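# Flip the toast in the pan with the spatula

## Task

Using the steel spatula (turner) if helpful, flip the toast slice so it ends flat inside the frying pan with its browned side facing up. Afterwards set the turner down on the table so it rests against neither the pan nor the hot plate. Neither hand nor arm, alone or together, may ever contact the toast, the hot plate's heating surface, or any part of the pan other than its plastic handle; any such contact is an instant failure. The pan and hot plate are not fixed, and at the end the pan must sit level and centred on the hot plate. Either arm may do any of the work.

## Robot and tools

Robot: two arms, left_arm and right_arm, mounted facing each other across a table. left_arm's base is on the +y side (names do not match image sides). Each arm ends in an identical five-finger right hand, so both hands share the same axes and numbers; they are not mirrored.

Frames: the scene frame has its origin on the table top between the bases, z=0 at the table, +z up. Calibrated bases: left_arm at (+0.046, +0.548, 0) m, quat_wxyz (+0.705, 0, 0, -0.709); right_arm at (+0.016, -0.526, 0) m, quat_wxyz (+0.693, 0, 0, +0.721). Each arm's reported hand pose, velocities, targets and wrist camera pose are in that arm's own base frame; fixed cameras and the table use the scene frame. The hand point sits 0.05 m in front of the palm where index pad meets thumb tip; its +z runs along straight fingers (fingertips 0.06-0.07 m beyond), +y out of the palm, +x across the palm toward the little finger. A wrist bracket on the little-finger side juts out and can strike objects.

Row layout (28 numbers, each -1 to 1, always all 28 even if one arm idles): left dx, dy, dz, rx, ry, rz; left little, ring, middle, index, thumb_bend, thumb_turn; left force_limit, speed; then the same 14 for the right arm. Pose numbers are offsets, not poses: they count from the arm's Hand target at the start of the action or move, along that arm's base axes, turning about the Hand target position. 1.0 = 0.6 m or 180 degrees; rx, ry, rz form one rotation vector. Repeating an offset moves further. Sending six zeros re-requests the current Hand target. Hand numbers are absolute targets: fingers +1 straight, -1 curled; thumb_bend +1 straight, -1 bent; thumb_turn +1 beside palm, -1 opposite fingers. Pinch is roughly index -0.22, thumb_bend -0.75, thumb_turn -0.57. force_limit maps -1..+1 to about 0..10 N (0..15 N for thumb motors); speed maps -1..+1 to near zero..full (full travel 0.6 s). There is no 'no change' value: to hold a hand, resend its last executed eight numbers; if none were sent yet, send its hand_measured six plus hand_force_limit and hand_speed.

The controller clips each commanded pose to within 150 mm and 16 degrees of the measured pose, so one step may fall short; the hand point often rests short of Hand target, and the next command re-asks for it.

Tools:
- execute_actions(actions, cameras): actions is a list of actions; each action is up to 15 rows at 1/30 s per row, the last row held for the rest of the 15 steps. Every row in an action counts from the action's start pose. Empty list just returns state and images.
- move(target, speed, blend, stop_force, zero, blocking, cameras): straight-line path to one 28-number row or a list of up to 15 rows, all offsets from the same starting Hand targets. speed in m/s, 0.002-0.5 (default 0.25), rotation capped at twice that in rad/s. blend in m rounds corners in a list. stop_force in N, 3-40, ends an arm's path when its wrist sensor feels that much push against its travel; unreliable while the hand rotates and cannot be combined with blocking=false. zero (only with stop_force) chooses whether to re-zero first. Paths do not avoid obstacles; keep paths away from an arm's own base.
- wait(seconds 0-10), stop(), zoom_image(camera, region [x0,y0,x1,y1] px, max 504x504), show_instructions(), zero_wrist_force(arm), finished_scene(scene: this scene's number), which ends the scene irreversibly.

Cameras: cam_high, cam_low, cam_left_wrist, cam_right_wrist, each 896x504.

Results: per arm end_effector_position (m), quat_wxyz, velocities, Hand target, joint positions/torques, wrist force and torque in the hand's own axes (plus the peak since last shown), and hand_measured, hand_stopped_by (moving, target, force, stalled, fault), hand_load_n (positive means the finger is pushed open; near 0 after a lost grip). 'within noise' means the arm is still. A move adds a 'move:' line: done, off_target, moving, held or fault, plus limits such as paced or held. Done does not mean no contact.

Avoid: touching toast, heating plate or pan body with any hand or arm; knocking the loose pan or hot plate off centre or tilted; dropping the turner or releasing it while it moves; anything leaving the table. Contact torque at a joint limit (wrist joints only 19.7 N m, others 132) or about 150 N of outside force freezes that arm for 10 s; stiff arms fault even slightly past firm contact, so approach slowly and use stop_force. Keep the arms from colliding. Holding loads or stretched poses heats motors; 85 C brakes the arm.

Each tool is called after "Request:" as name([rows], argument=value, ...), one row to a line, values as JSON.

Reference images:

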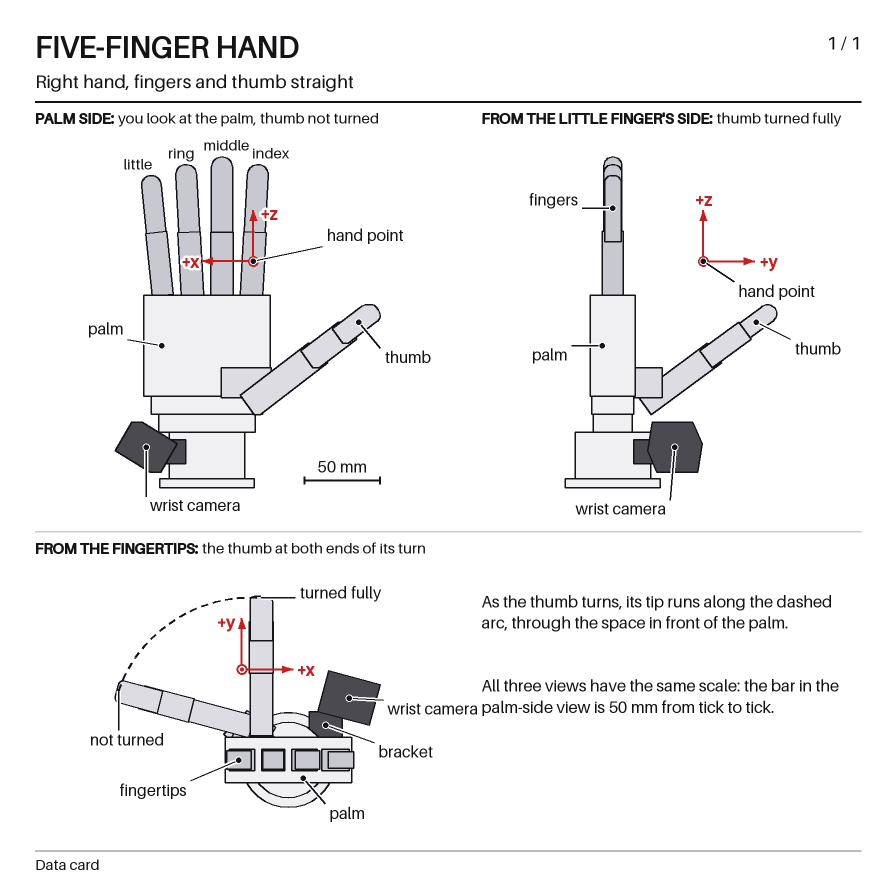

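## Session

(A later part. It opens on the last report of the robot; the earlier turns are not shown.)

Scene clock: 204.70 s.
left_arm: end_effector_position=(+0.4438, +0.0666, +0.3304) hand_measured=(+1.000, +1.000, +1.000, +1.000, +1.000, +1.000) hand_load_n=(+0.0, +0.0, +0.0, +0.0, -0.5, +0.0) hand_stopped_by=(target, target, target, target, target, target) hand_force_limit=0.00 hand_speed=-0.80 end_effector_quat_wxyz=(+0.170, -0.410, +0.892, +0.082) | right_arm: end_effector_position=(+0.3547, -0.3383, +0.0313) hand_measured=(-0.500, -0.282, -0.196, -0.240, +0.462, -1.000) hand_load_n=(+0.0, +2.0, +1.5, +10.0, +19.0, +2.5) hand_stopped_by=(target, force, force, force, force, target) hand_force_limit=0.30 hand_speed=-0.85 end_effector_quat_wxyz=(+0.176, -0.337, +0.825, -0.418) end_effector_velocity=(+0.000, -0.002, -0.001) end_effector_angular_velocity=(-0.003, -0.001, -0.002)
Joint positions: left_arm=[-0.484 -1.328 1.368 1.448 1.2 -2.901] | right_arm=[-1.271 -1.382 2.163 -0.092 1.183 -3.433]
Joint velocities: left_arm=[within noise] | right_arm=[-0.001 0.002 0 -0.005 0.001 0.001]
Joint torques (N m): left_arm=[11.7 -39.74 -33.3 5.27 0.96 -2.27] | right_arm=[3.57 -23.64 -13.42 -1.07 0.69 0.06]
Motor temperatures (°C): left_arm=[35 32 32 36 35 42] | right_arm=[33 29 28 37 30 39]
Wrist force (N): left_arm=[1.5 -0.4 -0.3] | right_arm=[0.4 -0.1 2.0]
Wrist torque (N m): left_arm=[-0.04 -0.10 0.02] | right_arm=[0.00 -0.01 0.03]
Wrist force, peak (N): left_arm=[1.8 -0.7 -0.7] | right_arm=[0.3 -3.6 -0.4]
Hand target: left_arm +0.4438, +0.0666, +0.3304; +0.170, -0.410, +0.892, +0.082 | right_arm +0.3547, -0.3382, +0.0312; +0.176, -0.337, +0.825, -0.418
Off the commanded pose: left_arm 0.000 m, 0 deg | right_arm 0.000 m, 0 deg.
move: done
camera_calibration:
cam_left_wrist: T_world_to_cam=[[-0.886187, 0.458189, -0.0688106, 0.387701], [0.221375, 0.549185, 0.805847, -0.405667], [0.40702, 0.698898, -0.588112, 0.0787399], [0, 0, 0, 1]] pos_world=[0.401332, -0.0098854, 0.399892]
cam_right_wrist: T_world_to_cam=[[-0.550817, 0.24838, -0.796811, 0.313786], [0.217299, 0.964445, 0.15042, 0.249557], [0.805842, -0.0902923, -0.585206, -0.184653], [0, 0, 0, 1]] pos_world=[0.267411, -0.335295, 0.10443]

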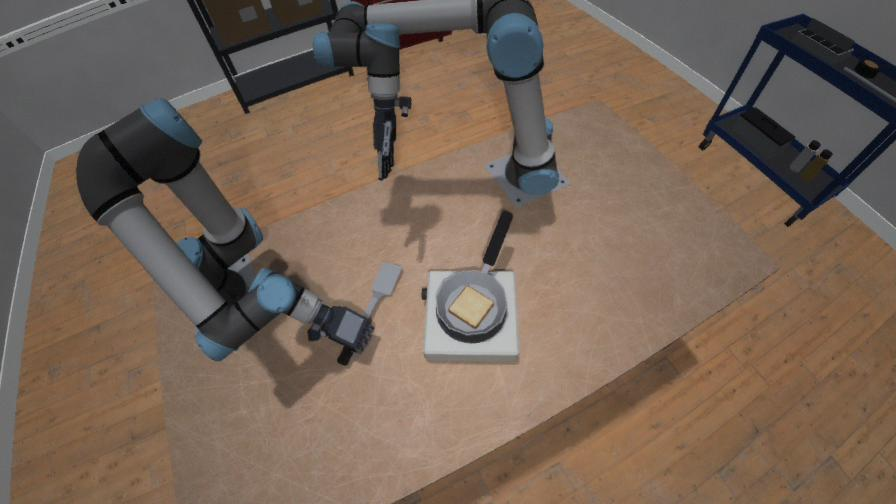

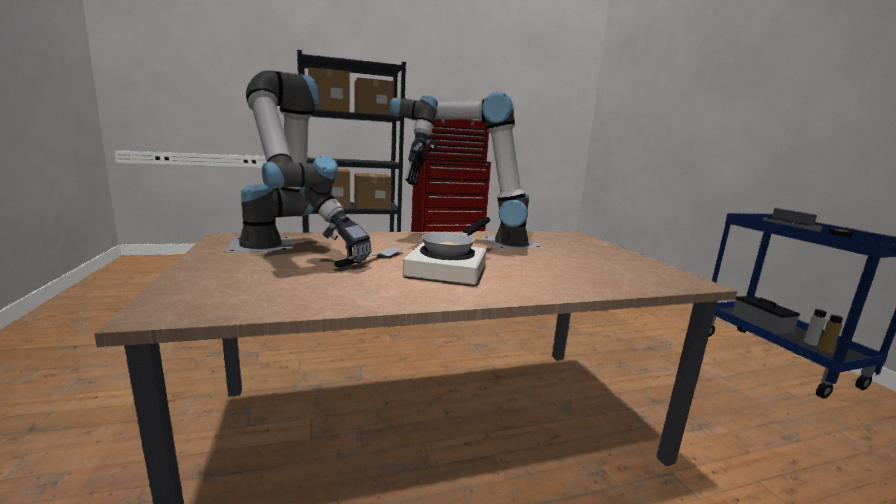

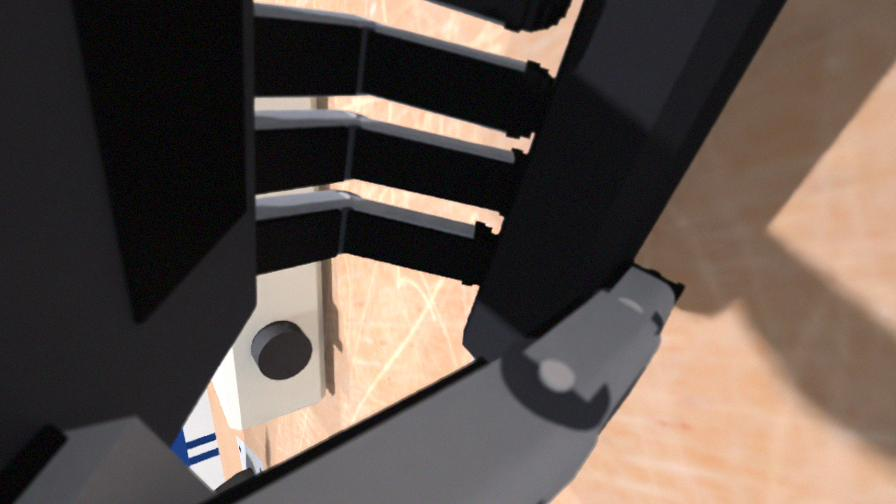

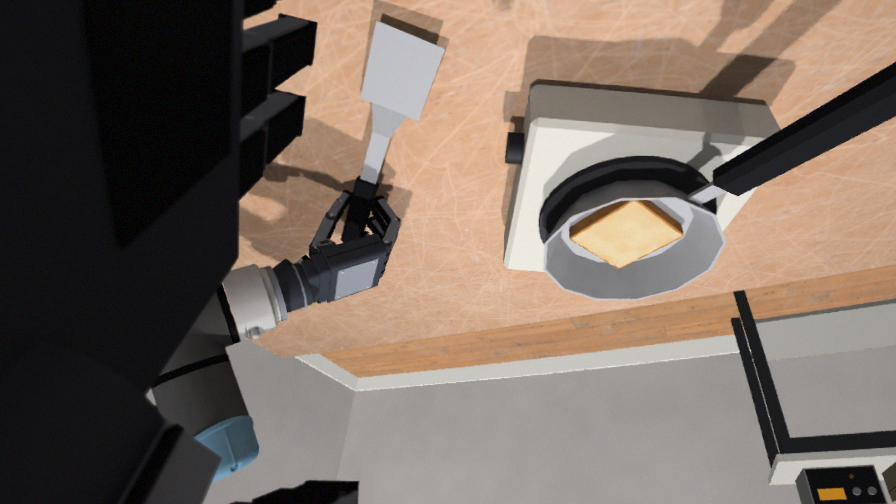

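Request:
move(target=[0,0,0,0,0,0,1,1,1,1,1,1,0,-0.8, 0,0,0.12,0,0,0,-0.5,-0.42,-0.38,-0.4,0.25,-1,0.3,-0.85], speed=0.06)

Request:
zoom_image(camera="cam_right_wrist", region=[250, 100, 500, 350])

Request:
zoom_image(camera="cam_low", region=[320, 190, 440, 290])

Scene clock: 207.07 s.
left_arm: end_effector_position=(+0.4438, +0.0666, +0.3304) hand_measured=(+1.000, +1.000, +1.000, +1.000, +1.000, +1.000) hand_load_n=(+0.0, +0.0, +0.0, +0.0, +0.0, +0.0) hand_stopped_by=(target, target, target, target, target, target) hand_force_limit=0.00 hand_speed=-0.80 end_effector_quat_wxyz=(+0.170, -0.410, +0.892, +0.082) | right_arm: end_effector_position=(+0.3547, -0.3383, +0.1032) hand_measured=(-0.500, -0.282, -0.196, -0.240, +0.462, -1.000) hand_load_n=(+0.0, +2.0, +1.5, +10.0, +19.0, +2.5) hand_stopped_by=(target, force, force, force, force, target) hand_force_limit=0.30 hand_speed=-0.85 end_effector_quat_wxyz=(+0.176, -0.337, +0.825, -0.418)
Joint positions: left_arm=[-0.484 -1.328 1.368 1.448 1.2 -2.901] | right_arm=[-1.271 -1.506 2.073 0.122 1.183 -3.433]
Joint velocities: within noise
Joint torques (N m): left_arm=[10.8 -37.76 -31.55 5.36 0.91 -2] | right_arm=[-0.56 -17.37 -13.39 -1.43 -0.24 -1.25]
Motor temperatures (°C): left_arm=[35 32 32 36 35 42] | right_arm=[33 29 28 37 30 39]
Wrist force (N): left_arm=[1.4 -0.3 -0.9] | right_arm=[0.3 0.0 1.8]
Wrist torque (N m): left_arm=[0.00 -0.08 0.02] | right_arm=[0.03 0.02 0.03]
Wrist force, peak (N): left_arm=[2.1 -0.4 -0.7] | right_arm=[0.3 0.7 2.2]
Hand target: left_arm +0.4438, +0.0666, +0.3304; +0.170, -0.410, +0.892, +0.082 | right_arm +0.3547, -0.3382, +0.1032; +0.176, -0.337, +0.825, -0.418
Off the commanded pose: left_arm 0.000 m, 0 deg | right_arm 0.000 m, 0 deg.
move: done
camera_calibration:
cam_left_wrist: T_world_to_cam=[[-0.886187, 0.458189, -0.0688106, 0.387701], [0.221375, 0.549185, 0.805847, -0.405667], [0.40702, 0.698898, -0.588112, 0.0787399], [0, 0, 0, 1]] pos_world=[0.401332, -0.00988541, 0.399892]
cam_right_wrist: T_world_to_cam=[[-0.550759, 0.2484, -0.796845, 0.371106], [0.217326, 0.964437, 0.150433, 0.238693], [0.805875, -0.0903226, -0.585156, -0.142586], [0, 0, 0, 1]] pos_world=[0.267422, -0.335266, 0.176371]

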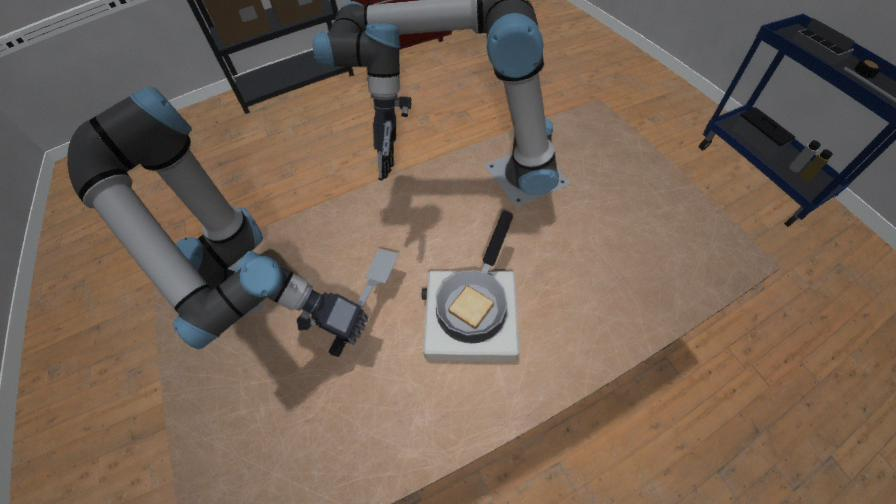

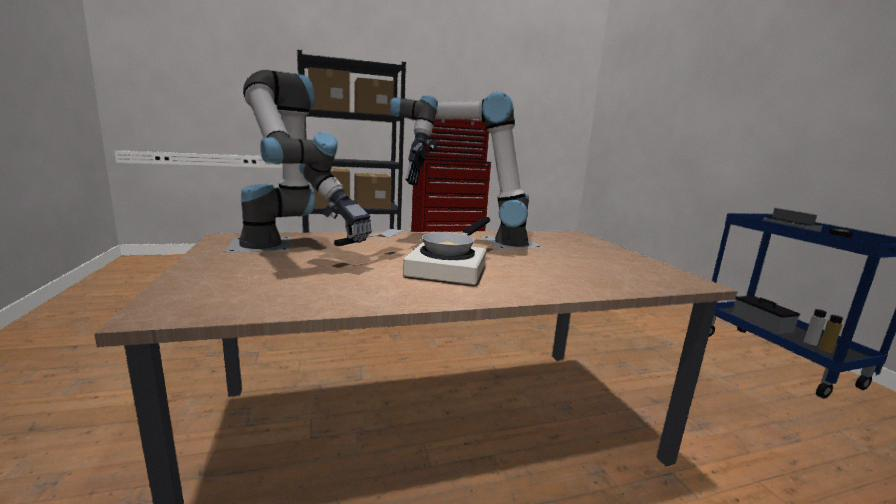

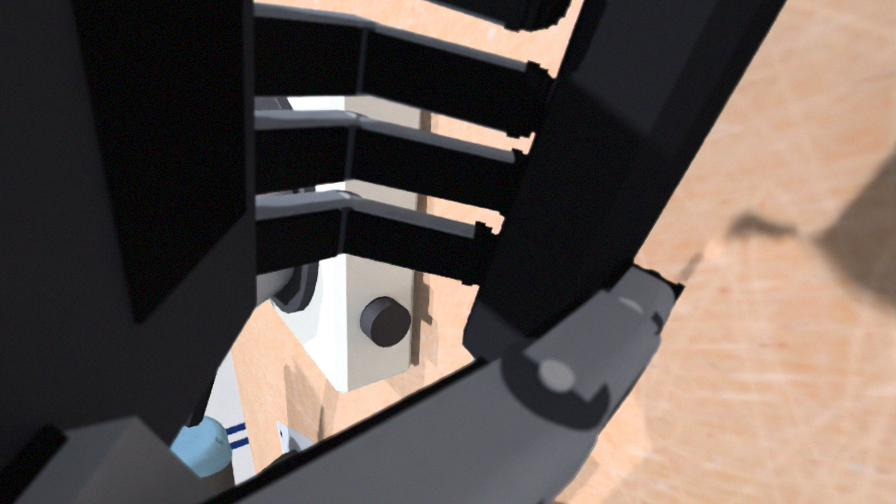

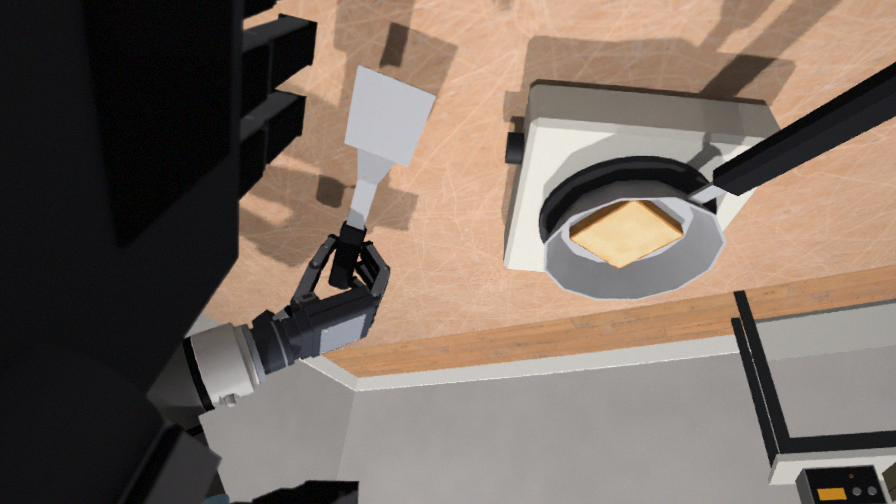

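Scaled by 2.016 from the camera's 896x504 image, which has a finer 1280x720 frame.

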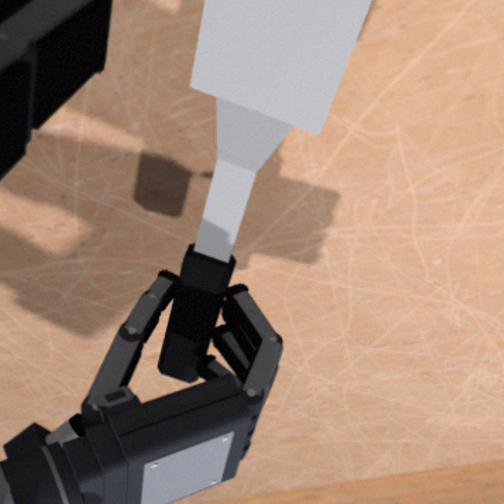

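Scaled by 4.200 from the camera's 896x504 image, which has a finer 1280x720 frame.

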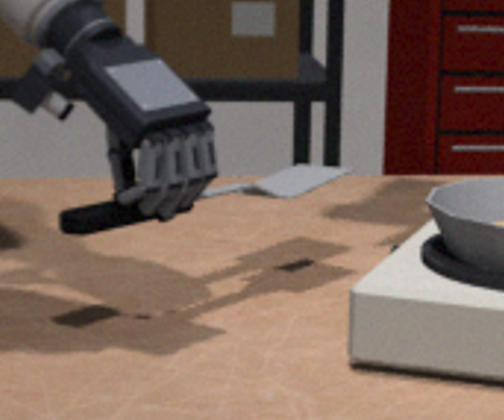

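Request:
zoom_image(camera="cam_high", region=[310, 230, 430, 370])

Request:
zoom_image(camera="cam_right_wrist", region=[300, 40, 460, 220])

Request:
zoom_image(camera="cam_low", region=[330, 220, 410, 260])

Scaled by 3.600 from the camera's 896x504 image, which has a finer 1280x720 frame.

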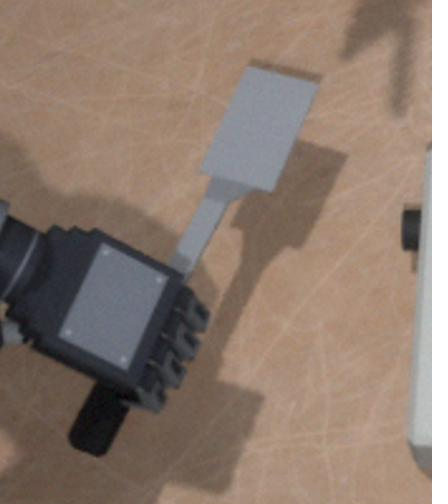

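Scaled by 2.800 from the camera's 896x504 image, which has a finer 1280x720 frame.

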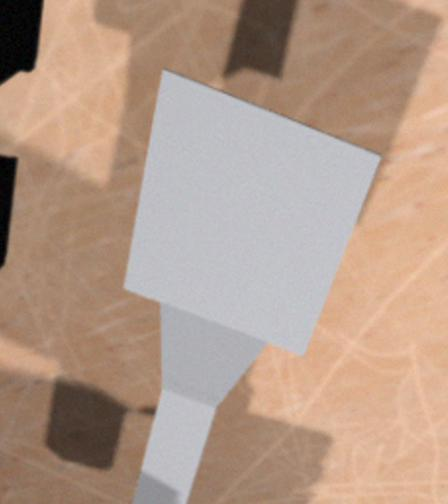

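Scaled by 6.300 from the camera's 896x504 image, which has a finer 1280x720 frame.

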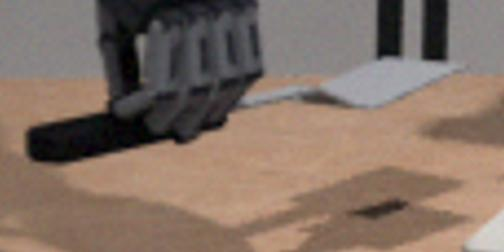

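Request:
move([
  [-0.493,0.674,0.0885,0.004,0.0486,-0.390,1,1,1,1,1,1,0,-0.8, 0,0,0.22,0,0,0,-0.5,-0.42,-0.38,-0.4,0.25,-1,0.3,-0.85],
  [-0.493,0.674,0.0885,0.004,0.0486,-0.390,1,1,1,1,1,1,0,-0.8, 0.1405,-0.376,0.22,0,0,-0.078,-0.5,-0.42,-0.38,-0.4,0.25,-1,0.3,-0.85],
], speed=0.2)

Scene clock: 253.07 s.
left_arm: end_effector_position=(+0.1480, +0.4710, +0.3835) hand_measured=(+1.000, +1.000, +1.000, +1.000, +1.000, +1.000) hand_load_n=(+0.0, +0.0, +0.0, +0.0, +0.0, +0.0) hand_stopped_by=(target, target, target, target, target, target) hand_force_limit=0.00 hand_speed=-0.80 end_effector_quat_wxyz=(+0.124, +0.185, +0.975, +0.003) | right_arm: end_effector_position=(+0.4391, -0.5636, +0.2351) hand_measured=(-0.500, -0.282, -0.196, -0.240, +0.462, -1.000) hand_load_n=(-0.5, +2.0, +1.5, +9.5, +19.0, +2.0) hand_stopped_by=(target, force, force, force, force, target) hand_force_limit=0.30 hand_speed=-0.85 end_effector_quat_wxyz=(+0.123, -0.234, +0.860, -0.436)
Joint positions: left_arm=[1.175 -1.265 1.129 1.649 1.813 -0.028] | right_arm=[-1.176 -1.09 1.162 0.563 1.452 -3.218]
Joint velocities: within noise
Joint torques (N m): left_arm=[10.94 -30.69 -33.02 5.3 -1.03 2.54] | right_arm=[-8.71 -41.36 -37.94 -1.27 -0.74 -0.54]
Motor temperatures (°C): left_arm=[35 32 32 36 35 42] | right_arm=[33 29 28 37 30 39]
Wrist force (N): left_arm=[1.3 -0.4 -0.3] | right_arm=[0.8 0.8 1.8]
Wrist torque (N m): left_arm=[-0.01 -0.12 0.02] | right_arm=[0.09 -0.06 0.05]
Wrist force, peak (N): left_arm=[2.9 0.2 -0.7] | right_arm=[1.8 -1.4 3.0]
Hand target: left_arm +0.1480, +0.4710, +0.3835; +0.124, +0.185, +0.975, +0.003 | right_arm +0.4390, -0.5638, +0.2352; +0.123, -0.234, +0.860, -0.436
Off the commanded pose: left_arm 0.000 m, 0 deg | right_arm 0.000 m, 0 deg.
move: done
camera_calibration:
cam_left_wrist: T_world_to_cam=[[0.129762, 0.991512, 0.008073, -0.487077], [0.676555, -0.0944892, 0.730305, -0.340259], [0.724869, -0.0893043, -0.683074, 0.308381], [0, 0, 0, 1]] pos_world=[0.0698727, 0.478332, 0.463071]
cam_right_wrist: T_world_to_cam=[[-0.474216, 0.374678, -0.796703, 0.616169], [0.444586, 0.882981, 0.150625, 0.272163], [0.759909, -0.282774, -0.585301, -0.241965], [0, 0, 0, 1]] pos_world=[0.355069, -0.539601, 0.308287]

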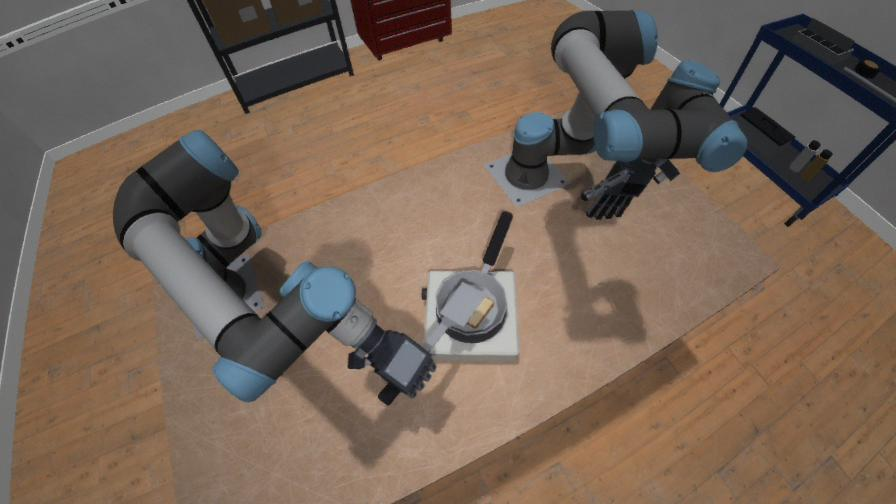

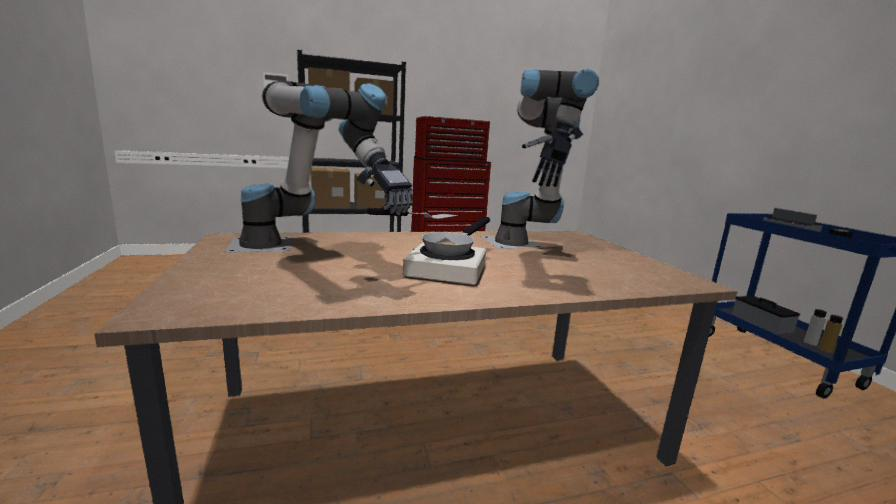

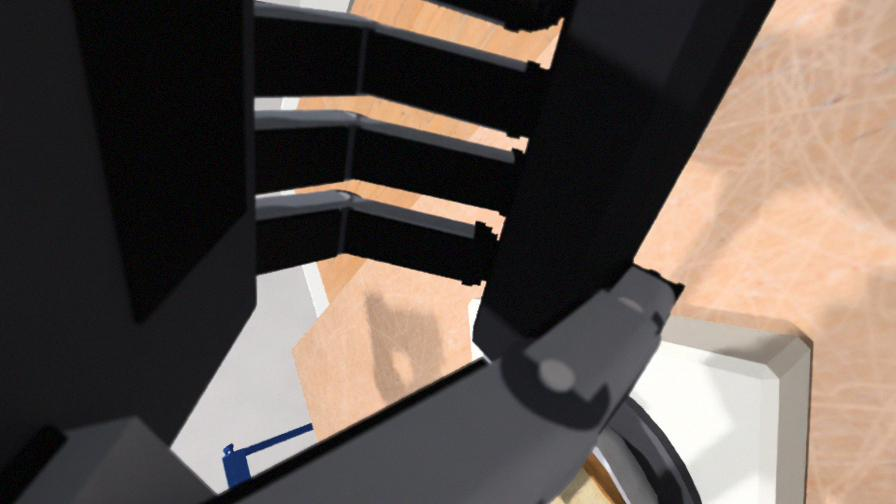

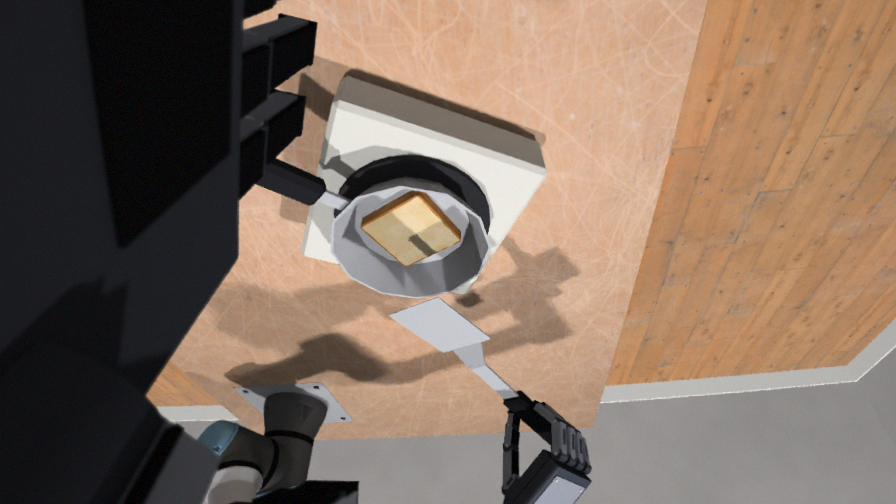

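Request:
zoom_image(camera="cam_right_wrist", region=[310, 170, 530, 390])

Request:
zoom_image(camera="cam_high", region=[400, 240, 540, 380])

Request:
zoom_image(camera="cam_low", region=[380, 180, 500, 290])

Scaled by 2.291 from the camera's 896x504 image, which has a finer 1280x720 frame.

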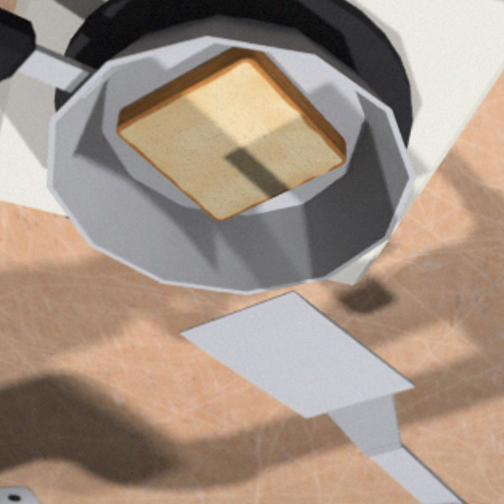

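Scaled by 3.600 from the camera's 896x504 image, which has a finer 1280x720 frame.

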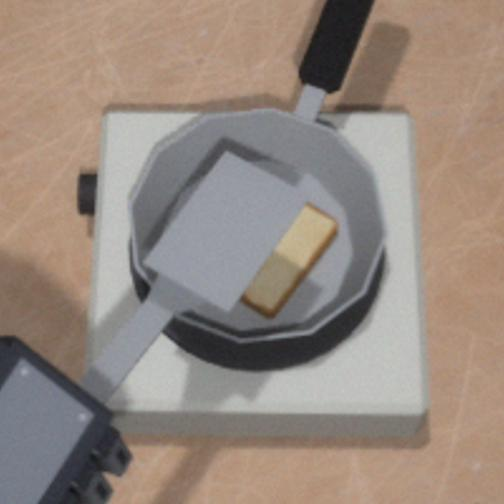

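Scaled by 4.200 from the camera's 896x504 image, which has a finer 1280x720 frame.

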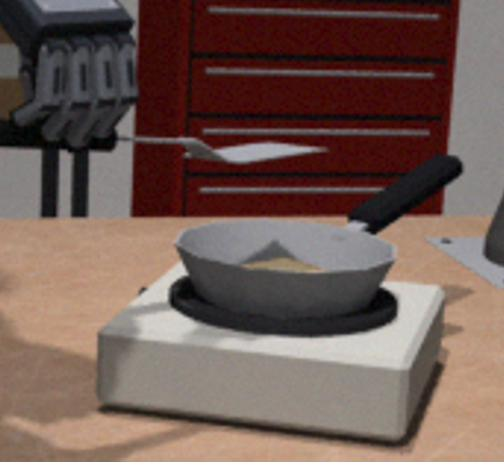

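Request:
move(target=[0,0,0,0,0,0,1,1,1,1,1,1,0,-0.8, 0.047,0.0372,0.1158,-0.0806,0.2203,0,-0.5,-0.42,-0.38,-0.4,0.25,-1,0.3,-0.85], speed=0.12)

Request:
zoom_image(camera="cam_right_wrist", region=[310, 170, 530, 390])

Request:
zoom_image(camera="cam_high", region=[400, 240, 540, 380])

Request:
zoom_image(camera="cam_low", region=[380, 180, 500, 290])

Scene clock: 276.83 s.
left_arm: end_effector_position=(+0.1480, +0.4710, +0.3835) hand_measured=(+1.000, +1.000, +1.000, +1.000, +1.000, +1.000) hand_load_n=(+0.0, +0.0, +0.0, +0.0, +0.0, +0.0) hand_stopped_by=(target, target, target, target, target, target) hand_force_limit=0.00 hand_speed=-0.80 end_effector_quat_wxyz=(+0.124, +0.185, +0.975, +0.003) | right_arm: end_effector_position=(+0.4673, -0.5414, +0.3046) hand_measured=(-0.500, -0.282, -0.196, -0.240, +0.462, -1.000) hand_load_n=(-0.5, +2.5, +1.5, +9.5, +19.0, +2.0) hand_stopped_by=(target, force, force, force, force, target) hand_force_limit=0.30 hand_speed=-0.85 end_effector_quat_wxyz=(-0.205, -0.381, +0.790, -0.434)
Joint positions: left_arm=[1.175 -1.265 1.129 1.649 1.813 -0.028] | right_arm=[-0.855 -0.854 0.635 0.918 2.15 -3.6]
Joint velocities: within noise
Joint torques (N m): left_arm=[10.88 -30.98 -29.46 5.5 -1.01 2.12] | right_arm=[-6.7 -60.61 -18.22 -1.09 0.5 1.03]
Motor temperatures (°C): left_arm=[35 32 32 36 35 42] | right_arm=[33 29 28 37 29 39]
Wrist force (N): left_arm=[1.4 -0.6 -0.3] | right_arm=[-0.4 -0.3 1.6]
Wrist torque (N m): left_arm=[-0.05 -0.13 0.02] | right_arm=[0.02 0.07 -0.09]
Wrist force, peak (N): left_arm=[1.7 -0.6 -0.5] | right_arm=[1.4 0.6 2.1]
Hand target: left_arm +0.1480, +0.4710, +0.3835; +0.124, +0.185, +0.975, +0.003 | right_arm +0.4672, -0.5415, +0.3047; -0.205, -0.381, +0.790, -0.434
Off the commanded pose: left_arm 0.000 m, 0 deg | right_arm 0.000 m, 0 deg.
move: done
camera_calibration:
cam_left_wrist: T_world_to_cam=[[0.129762, 0.991512, 0.00807287, -0.487077], [0.676555, -0.0944891, 0.730305, -0.340259], [0.724869, -0.0893043, -0.683074, 0.308381], [0, 0, 0, 1]] pos_world=[0.0698727, 0.478332, 0.463071]
cam_right_wrist: T_world_to_cam=[[-0.899839, 0.218862, -0.377345, 0.663363], [0.363993, 0.853456, -0.372991, 0.410725], [0.240414, -0.472983, -0.847637, 0.00322269], [0, 0, 0, 1]] pos_world=[0.446644, -0.494196, 0.406246]

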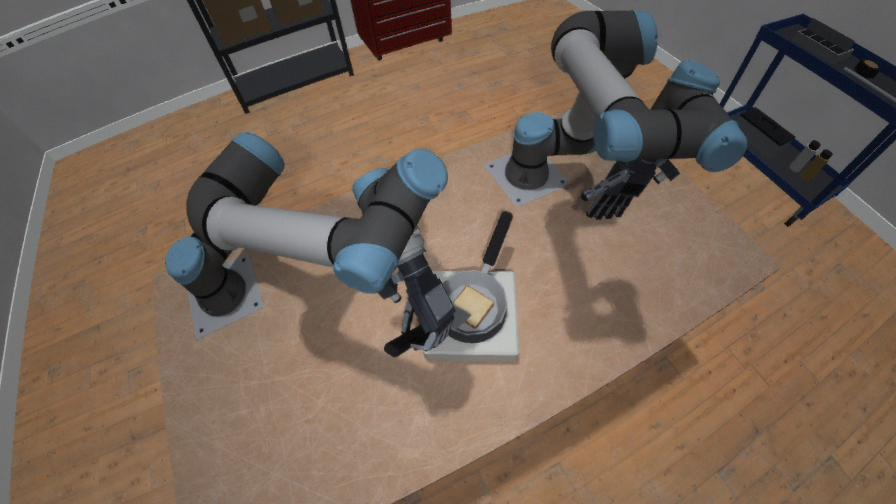

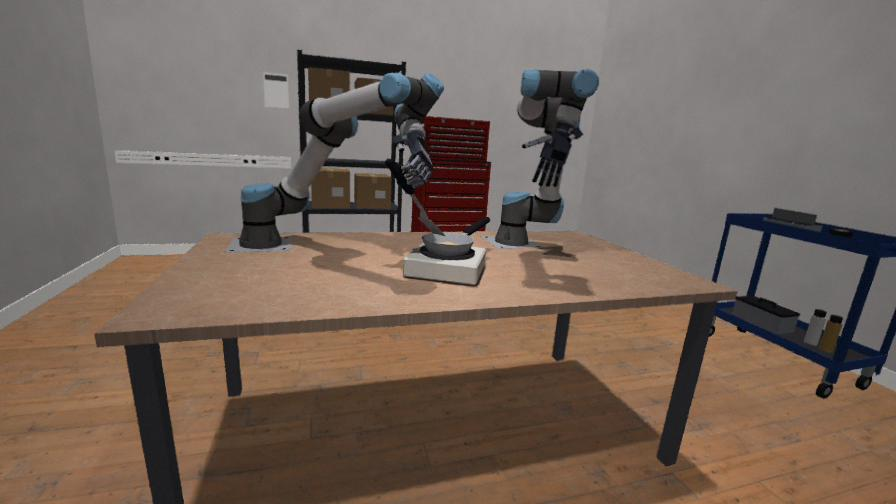

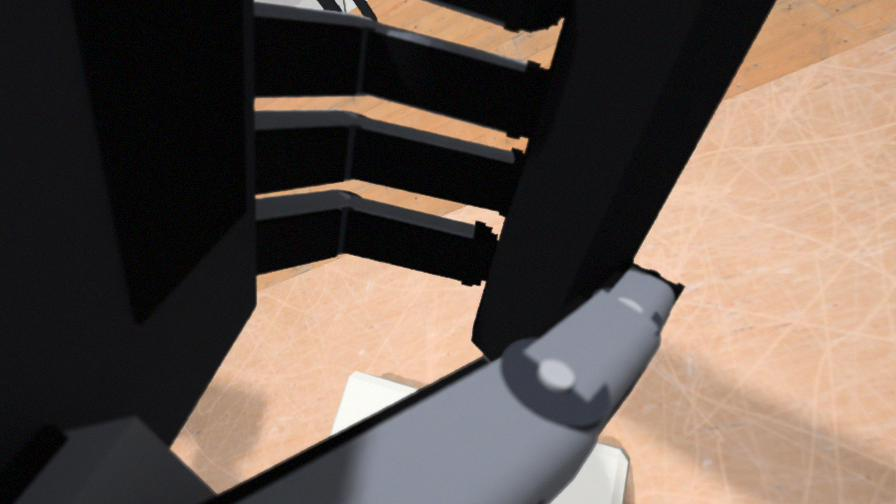

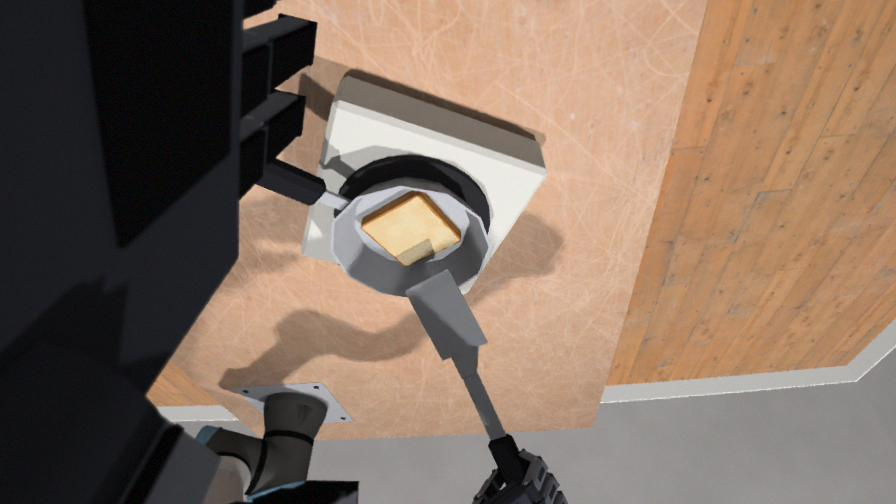

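Scaled by 2.291 from the camera's 896x504 image, which has a finer 1280x720 frame.

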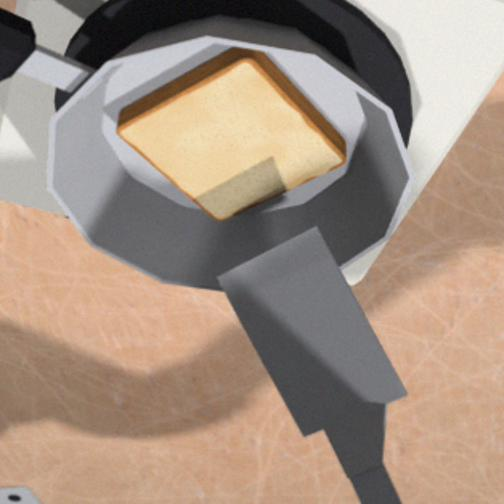

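Scaled by 3.600 from the camera's 896x504 image, which has a finer 1280x720 frame.

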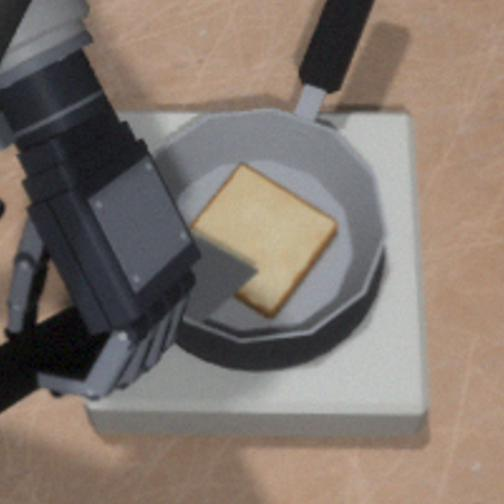

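Scaled by 4.200 from the camera's 896x504 image, which has a finer 1280x720 frame.

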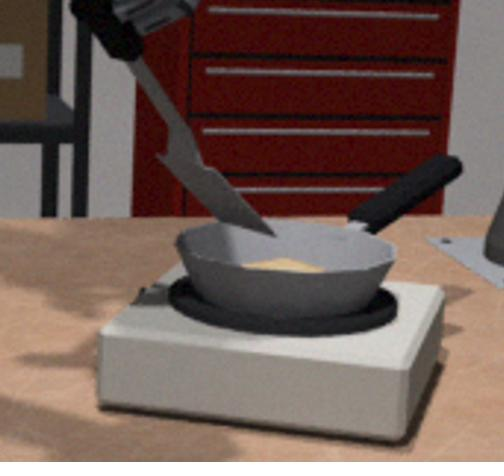

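Request:
move(target=[0,0,0,0,0,0,1,1,1,1,1,1,0,-0.8, 0.0039,0.0019,-0.054,-0.0123,0.0249,0,-0.5,-0.42,-0.38,-0.4,0.25,-1,0.3,-0.85], speed=0.06, stop_force=4, cameras=["cam_right_wrist","cam_low","cam_high"])

Request:
zoom_image(camera="cam_right_wrist", region=[310, 170, 530, 390])

Request:
zoom_image(camera="cam_low", region=[400, 210, 490, 290])

Request:
zoom_image(camera="cam_high", region=[420, 250, 520, 350])

Scene clock: 284.00 s.
left_arm: end_effector_position=(+0.1480, +0.4710, +0.3835) hand_measured=(+1.000, +1.000, +1.000, +1.000, +1.000, +1.000) hand_load_n=(+0.0, +0.0, +0.0, +0.0, +0.0, +0.0) hand_stopped_by=(target, target, target, target, target, target) hand_force_limit=0.00 hand_speed=-0.80 end_effector_quat_wxyz=(+0.124, +0.185, +0.975, +0.003) | right_arm: end_effector_position=(+0.4696, -0.5403, +0.2723) hand_measured=(-0.500, -0.282, -0.196, -0.240, +0.462, -1.000) hand_load_n=(+0.0, +5.5, +1.5, +8.0, +18.5, +1.5) hand_stopped_by=(target, force, force, force, force, target) hand_force_limit=0.30 hand_speed=-0.85 end_effector_quat_wxyz=(-0.243, -0.394, +0.773, -0.434)
Joint positions: left_arm=[1.175 -1.265 1.129 1.649 1.813 -0.028] | right_arm=[-0.825 -0.849 0.734 0.805 2.227 -3.656]
Joint velocities: within noise
Joint torques (N m): left_arm=[11.61 -30.75 -25.58 5.32 -1 2.16] | right_arm=[-8.7 -64.31 -35.96 2.82 0.78 1.76]
Motor temperatures (°C): left_arm=[35 32 32 36 35 42] | right_arm=[33 29 28 37 29 39]
Wrist force (N): left_arm=[1.5 -0.7 -0.3] | right_arm=[-0.4 -0.6 0.8]
Wrist torque (N m): left_arm=[-0.04 -0.16 0.04] | right_arm=[0.09 -0.05 0.13]
Wrist force, peak (N): left_arm=[1.7 -0.6 -0.7] | right_arm=[-0.5 0.1 1.7]
Hand target: left_arm +0.1480, +0.4710, +0.3835; +0.124, +0.185, +0.975, +0.003 | right_arm +0.4695, -0.5403, +0.2723; -0.243, -0.394, +0.773, -0.434
Off the commanded pose: left_arm 0.000 m, 0 deg | right_arm 0.000 m, 0 deg.
move: done
camera_calibration:
cam_right_wrist: T_world_to_cam=[[-0.926892, 0.205568, -0.314026, 0.641232], [0.332522, 0.837793, -0.433049, 0.419551], [0.174068, -0.50581, -0.8449, -0.0115746], [0, 0, 0, 1]] pos_world=[0.456857, -0.489168, 0.37327]
Images, in order (width x height): cam_high 896x504, cam_low 896x504, cam_right_wrist 896x504.

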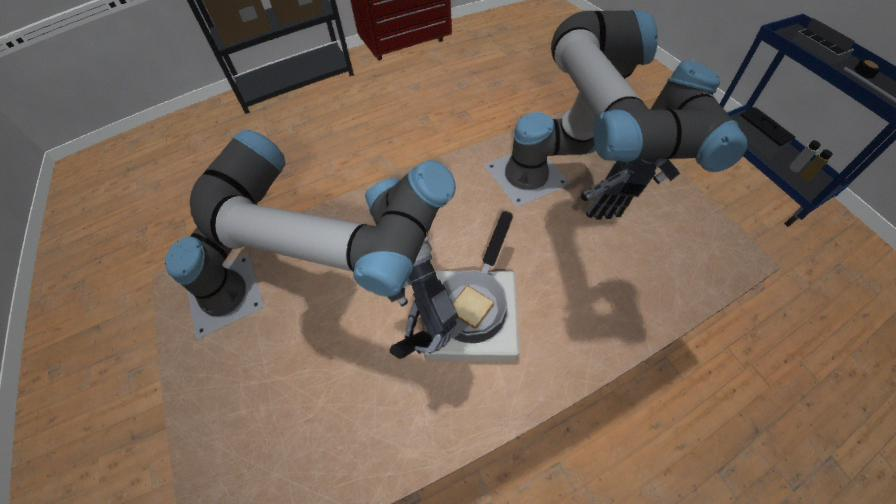

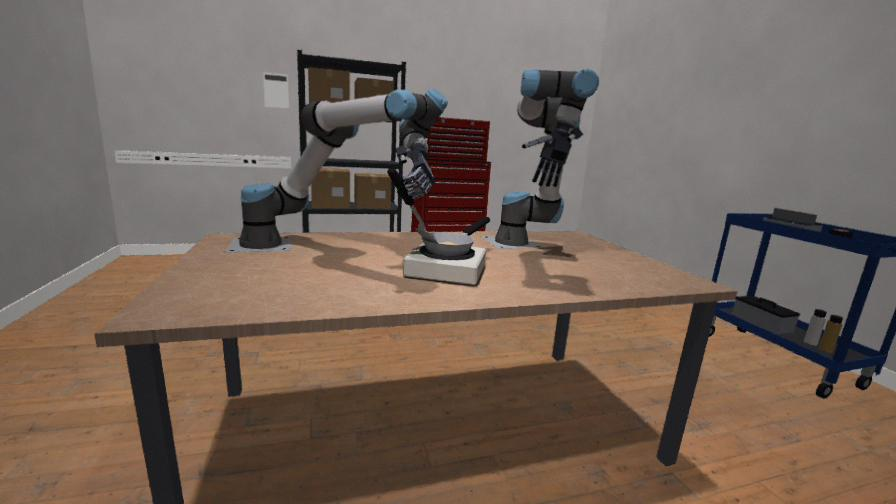

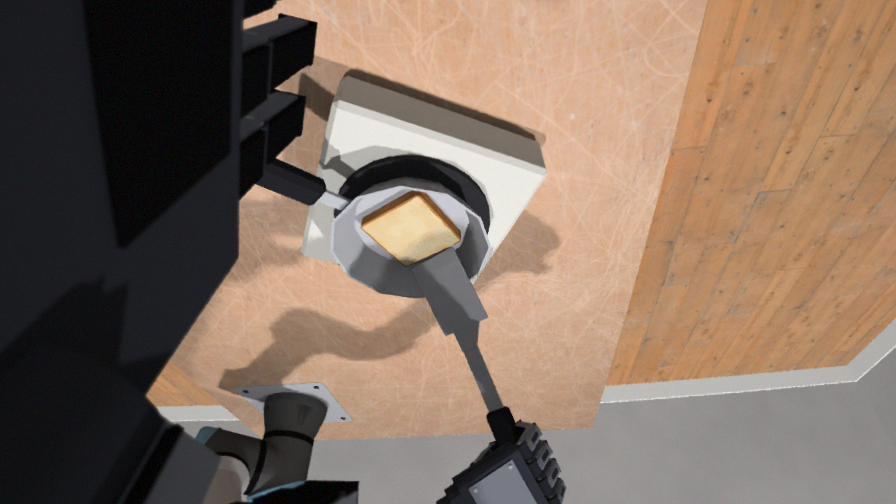

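Scaled by 2.291 from the camera's 896x504 image, which has a finer 1280x720 frame.

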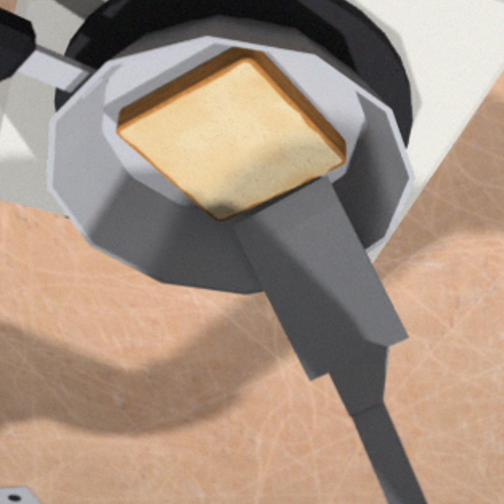

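Scaled by 5.600 from the camera's 896x504 image, which has a finer 1280x720 frame.

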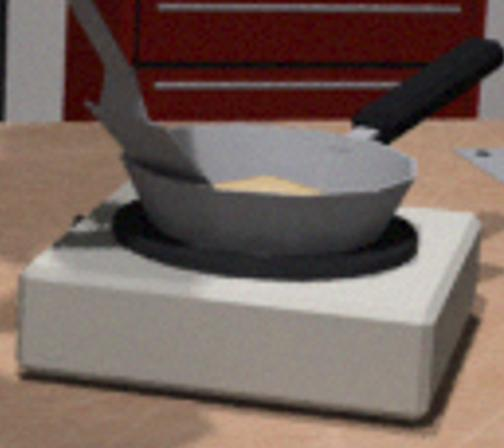

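Scaled by 5.040 from the camera's 896x504 image, which has a finer 1280x720 frame.

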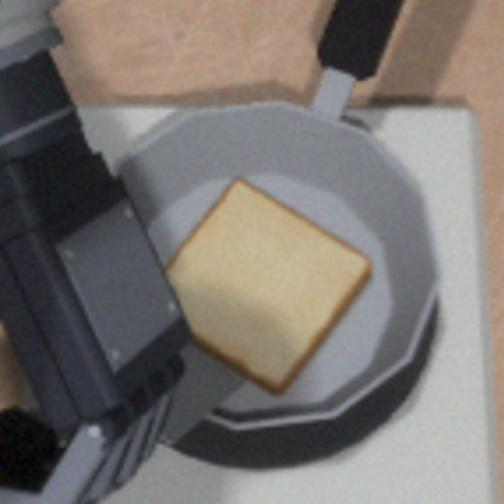

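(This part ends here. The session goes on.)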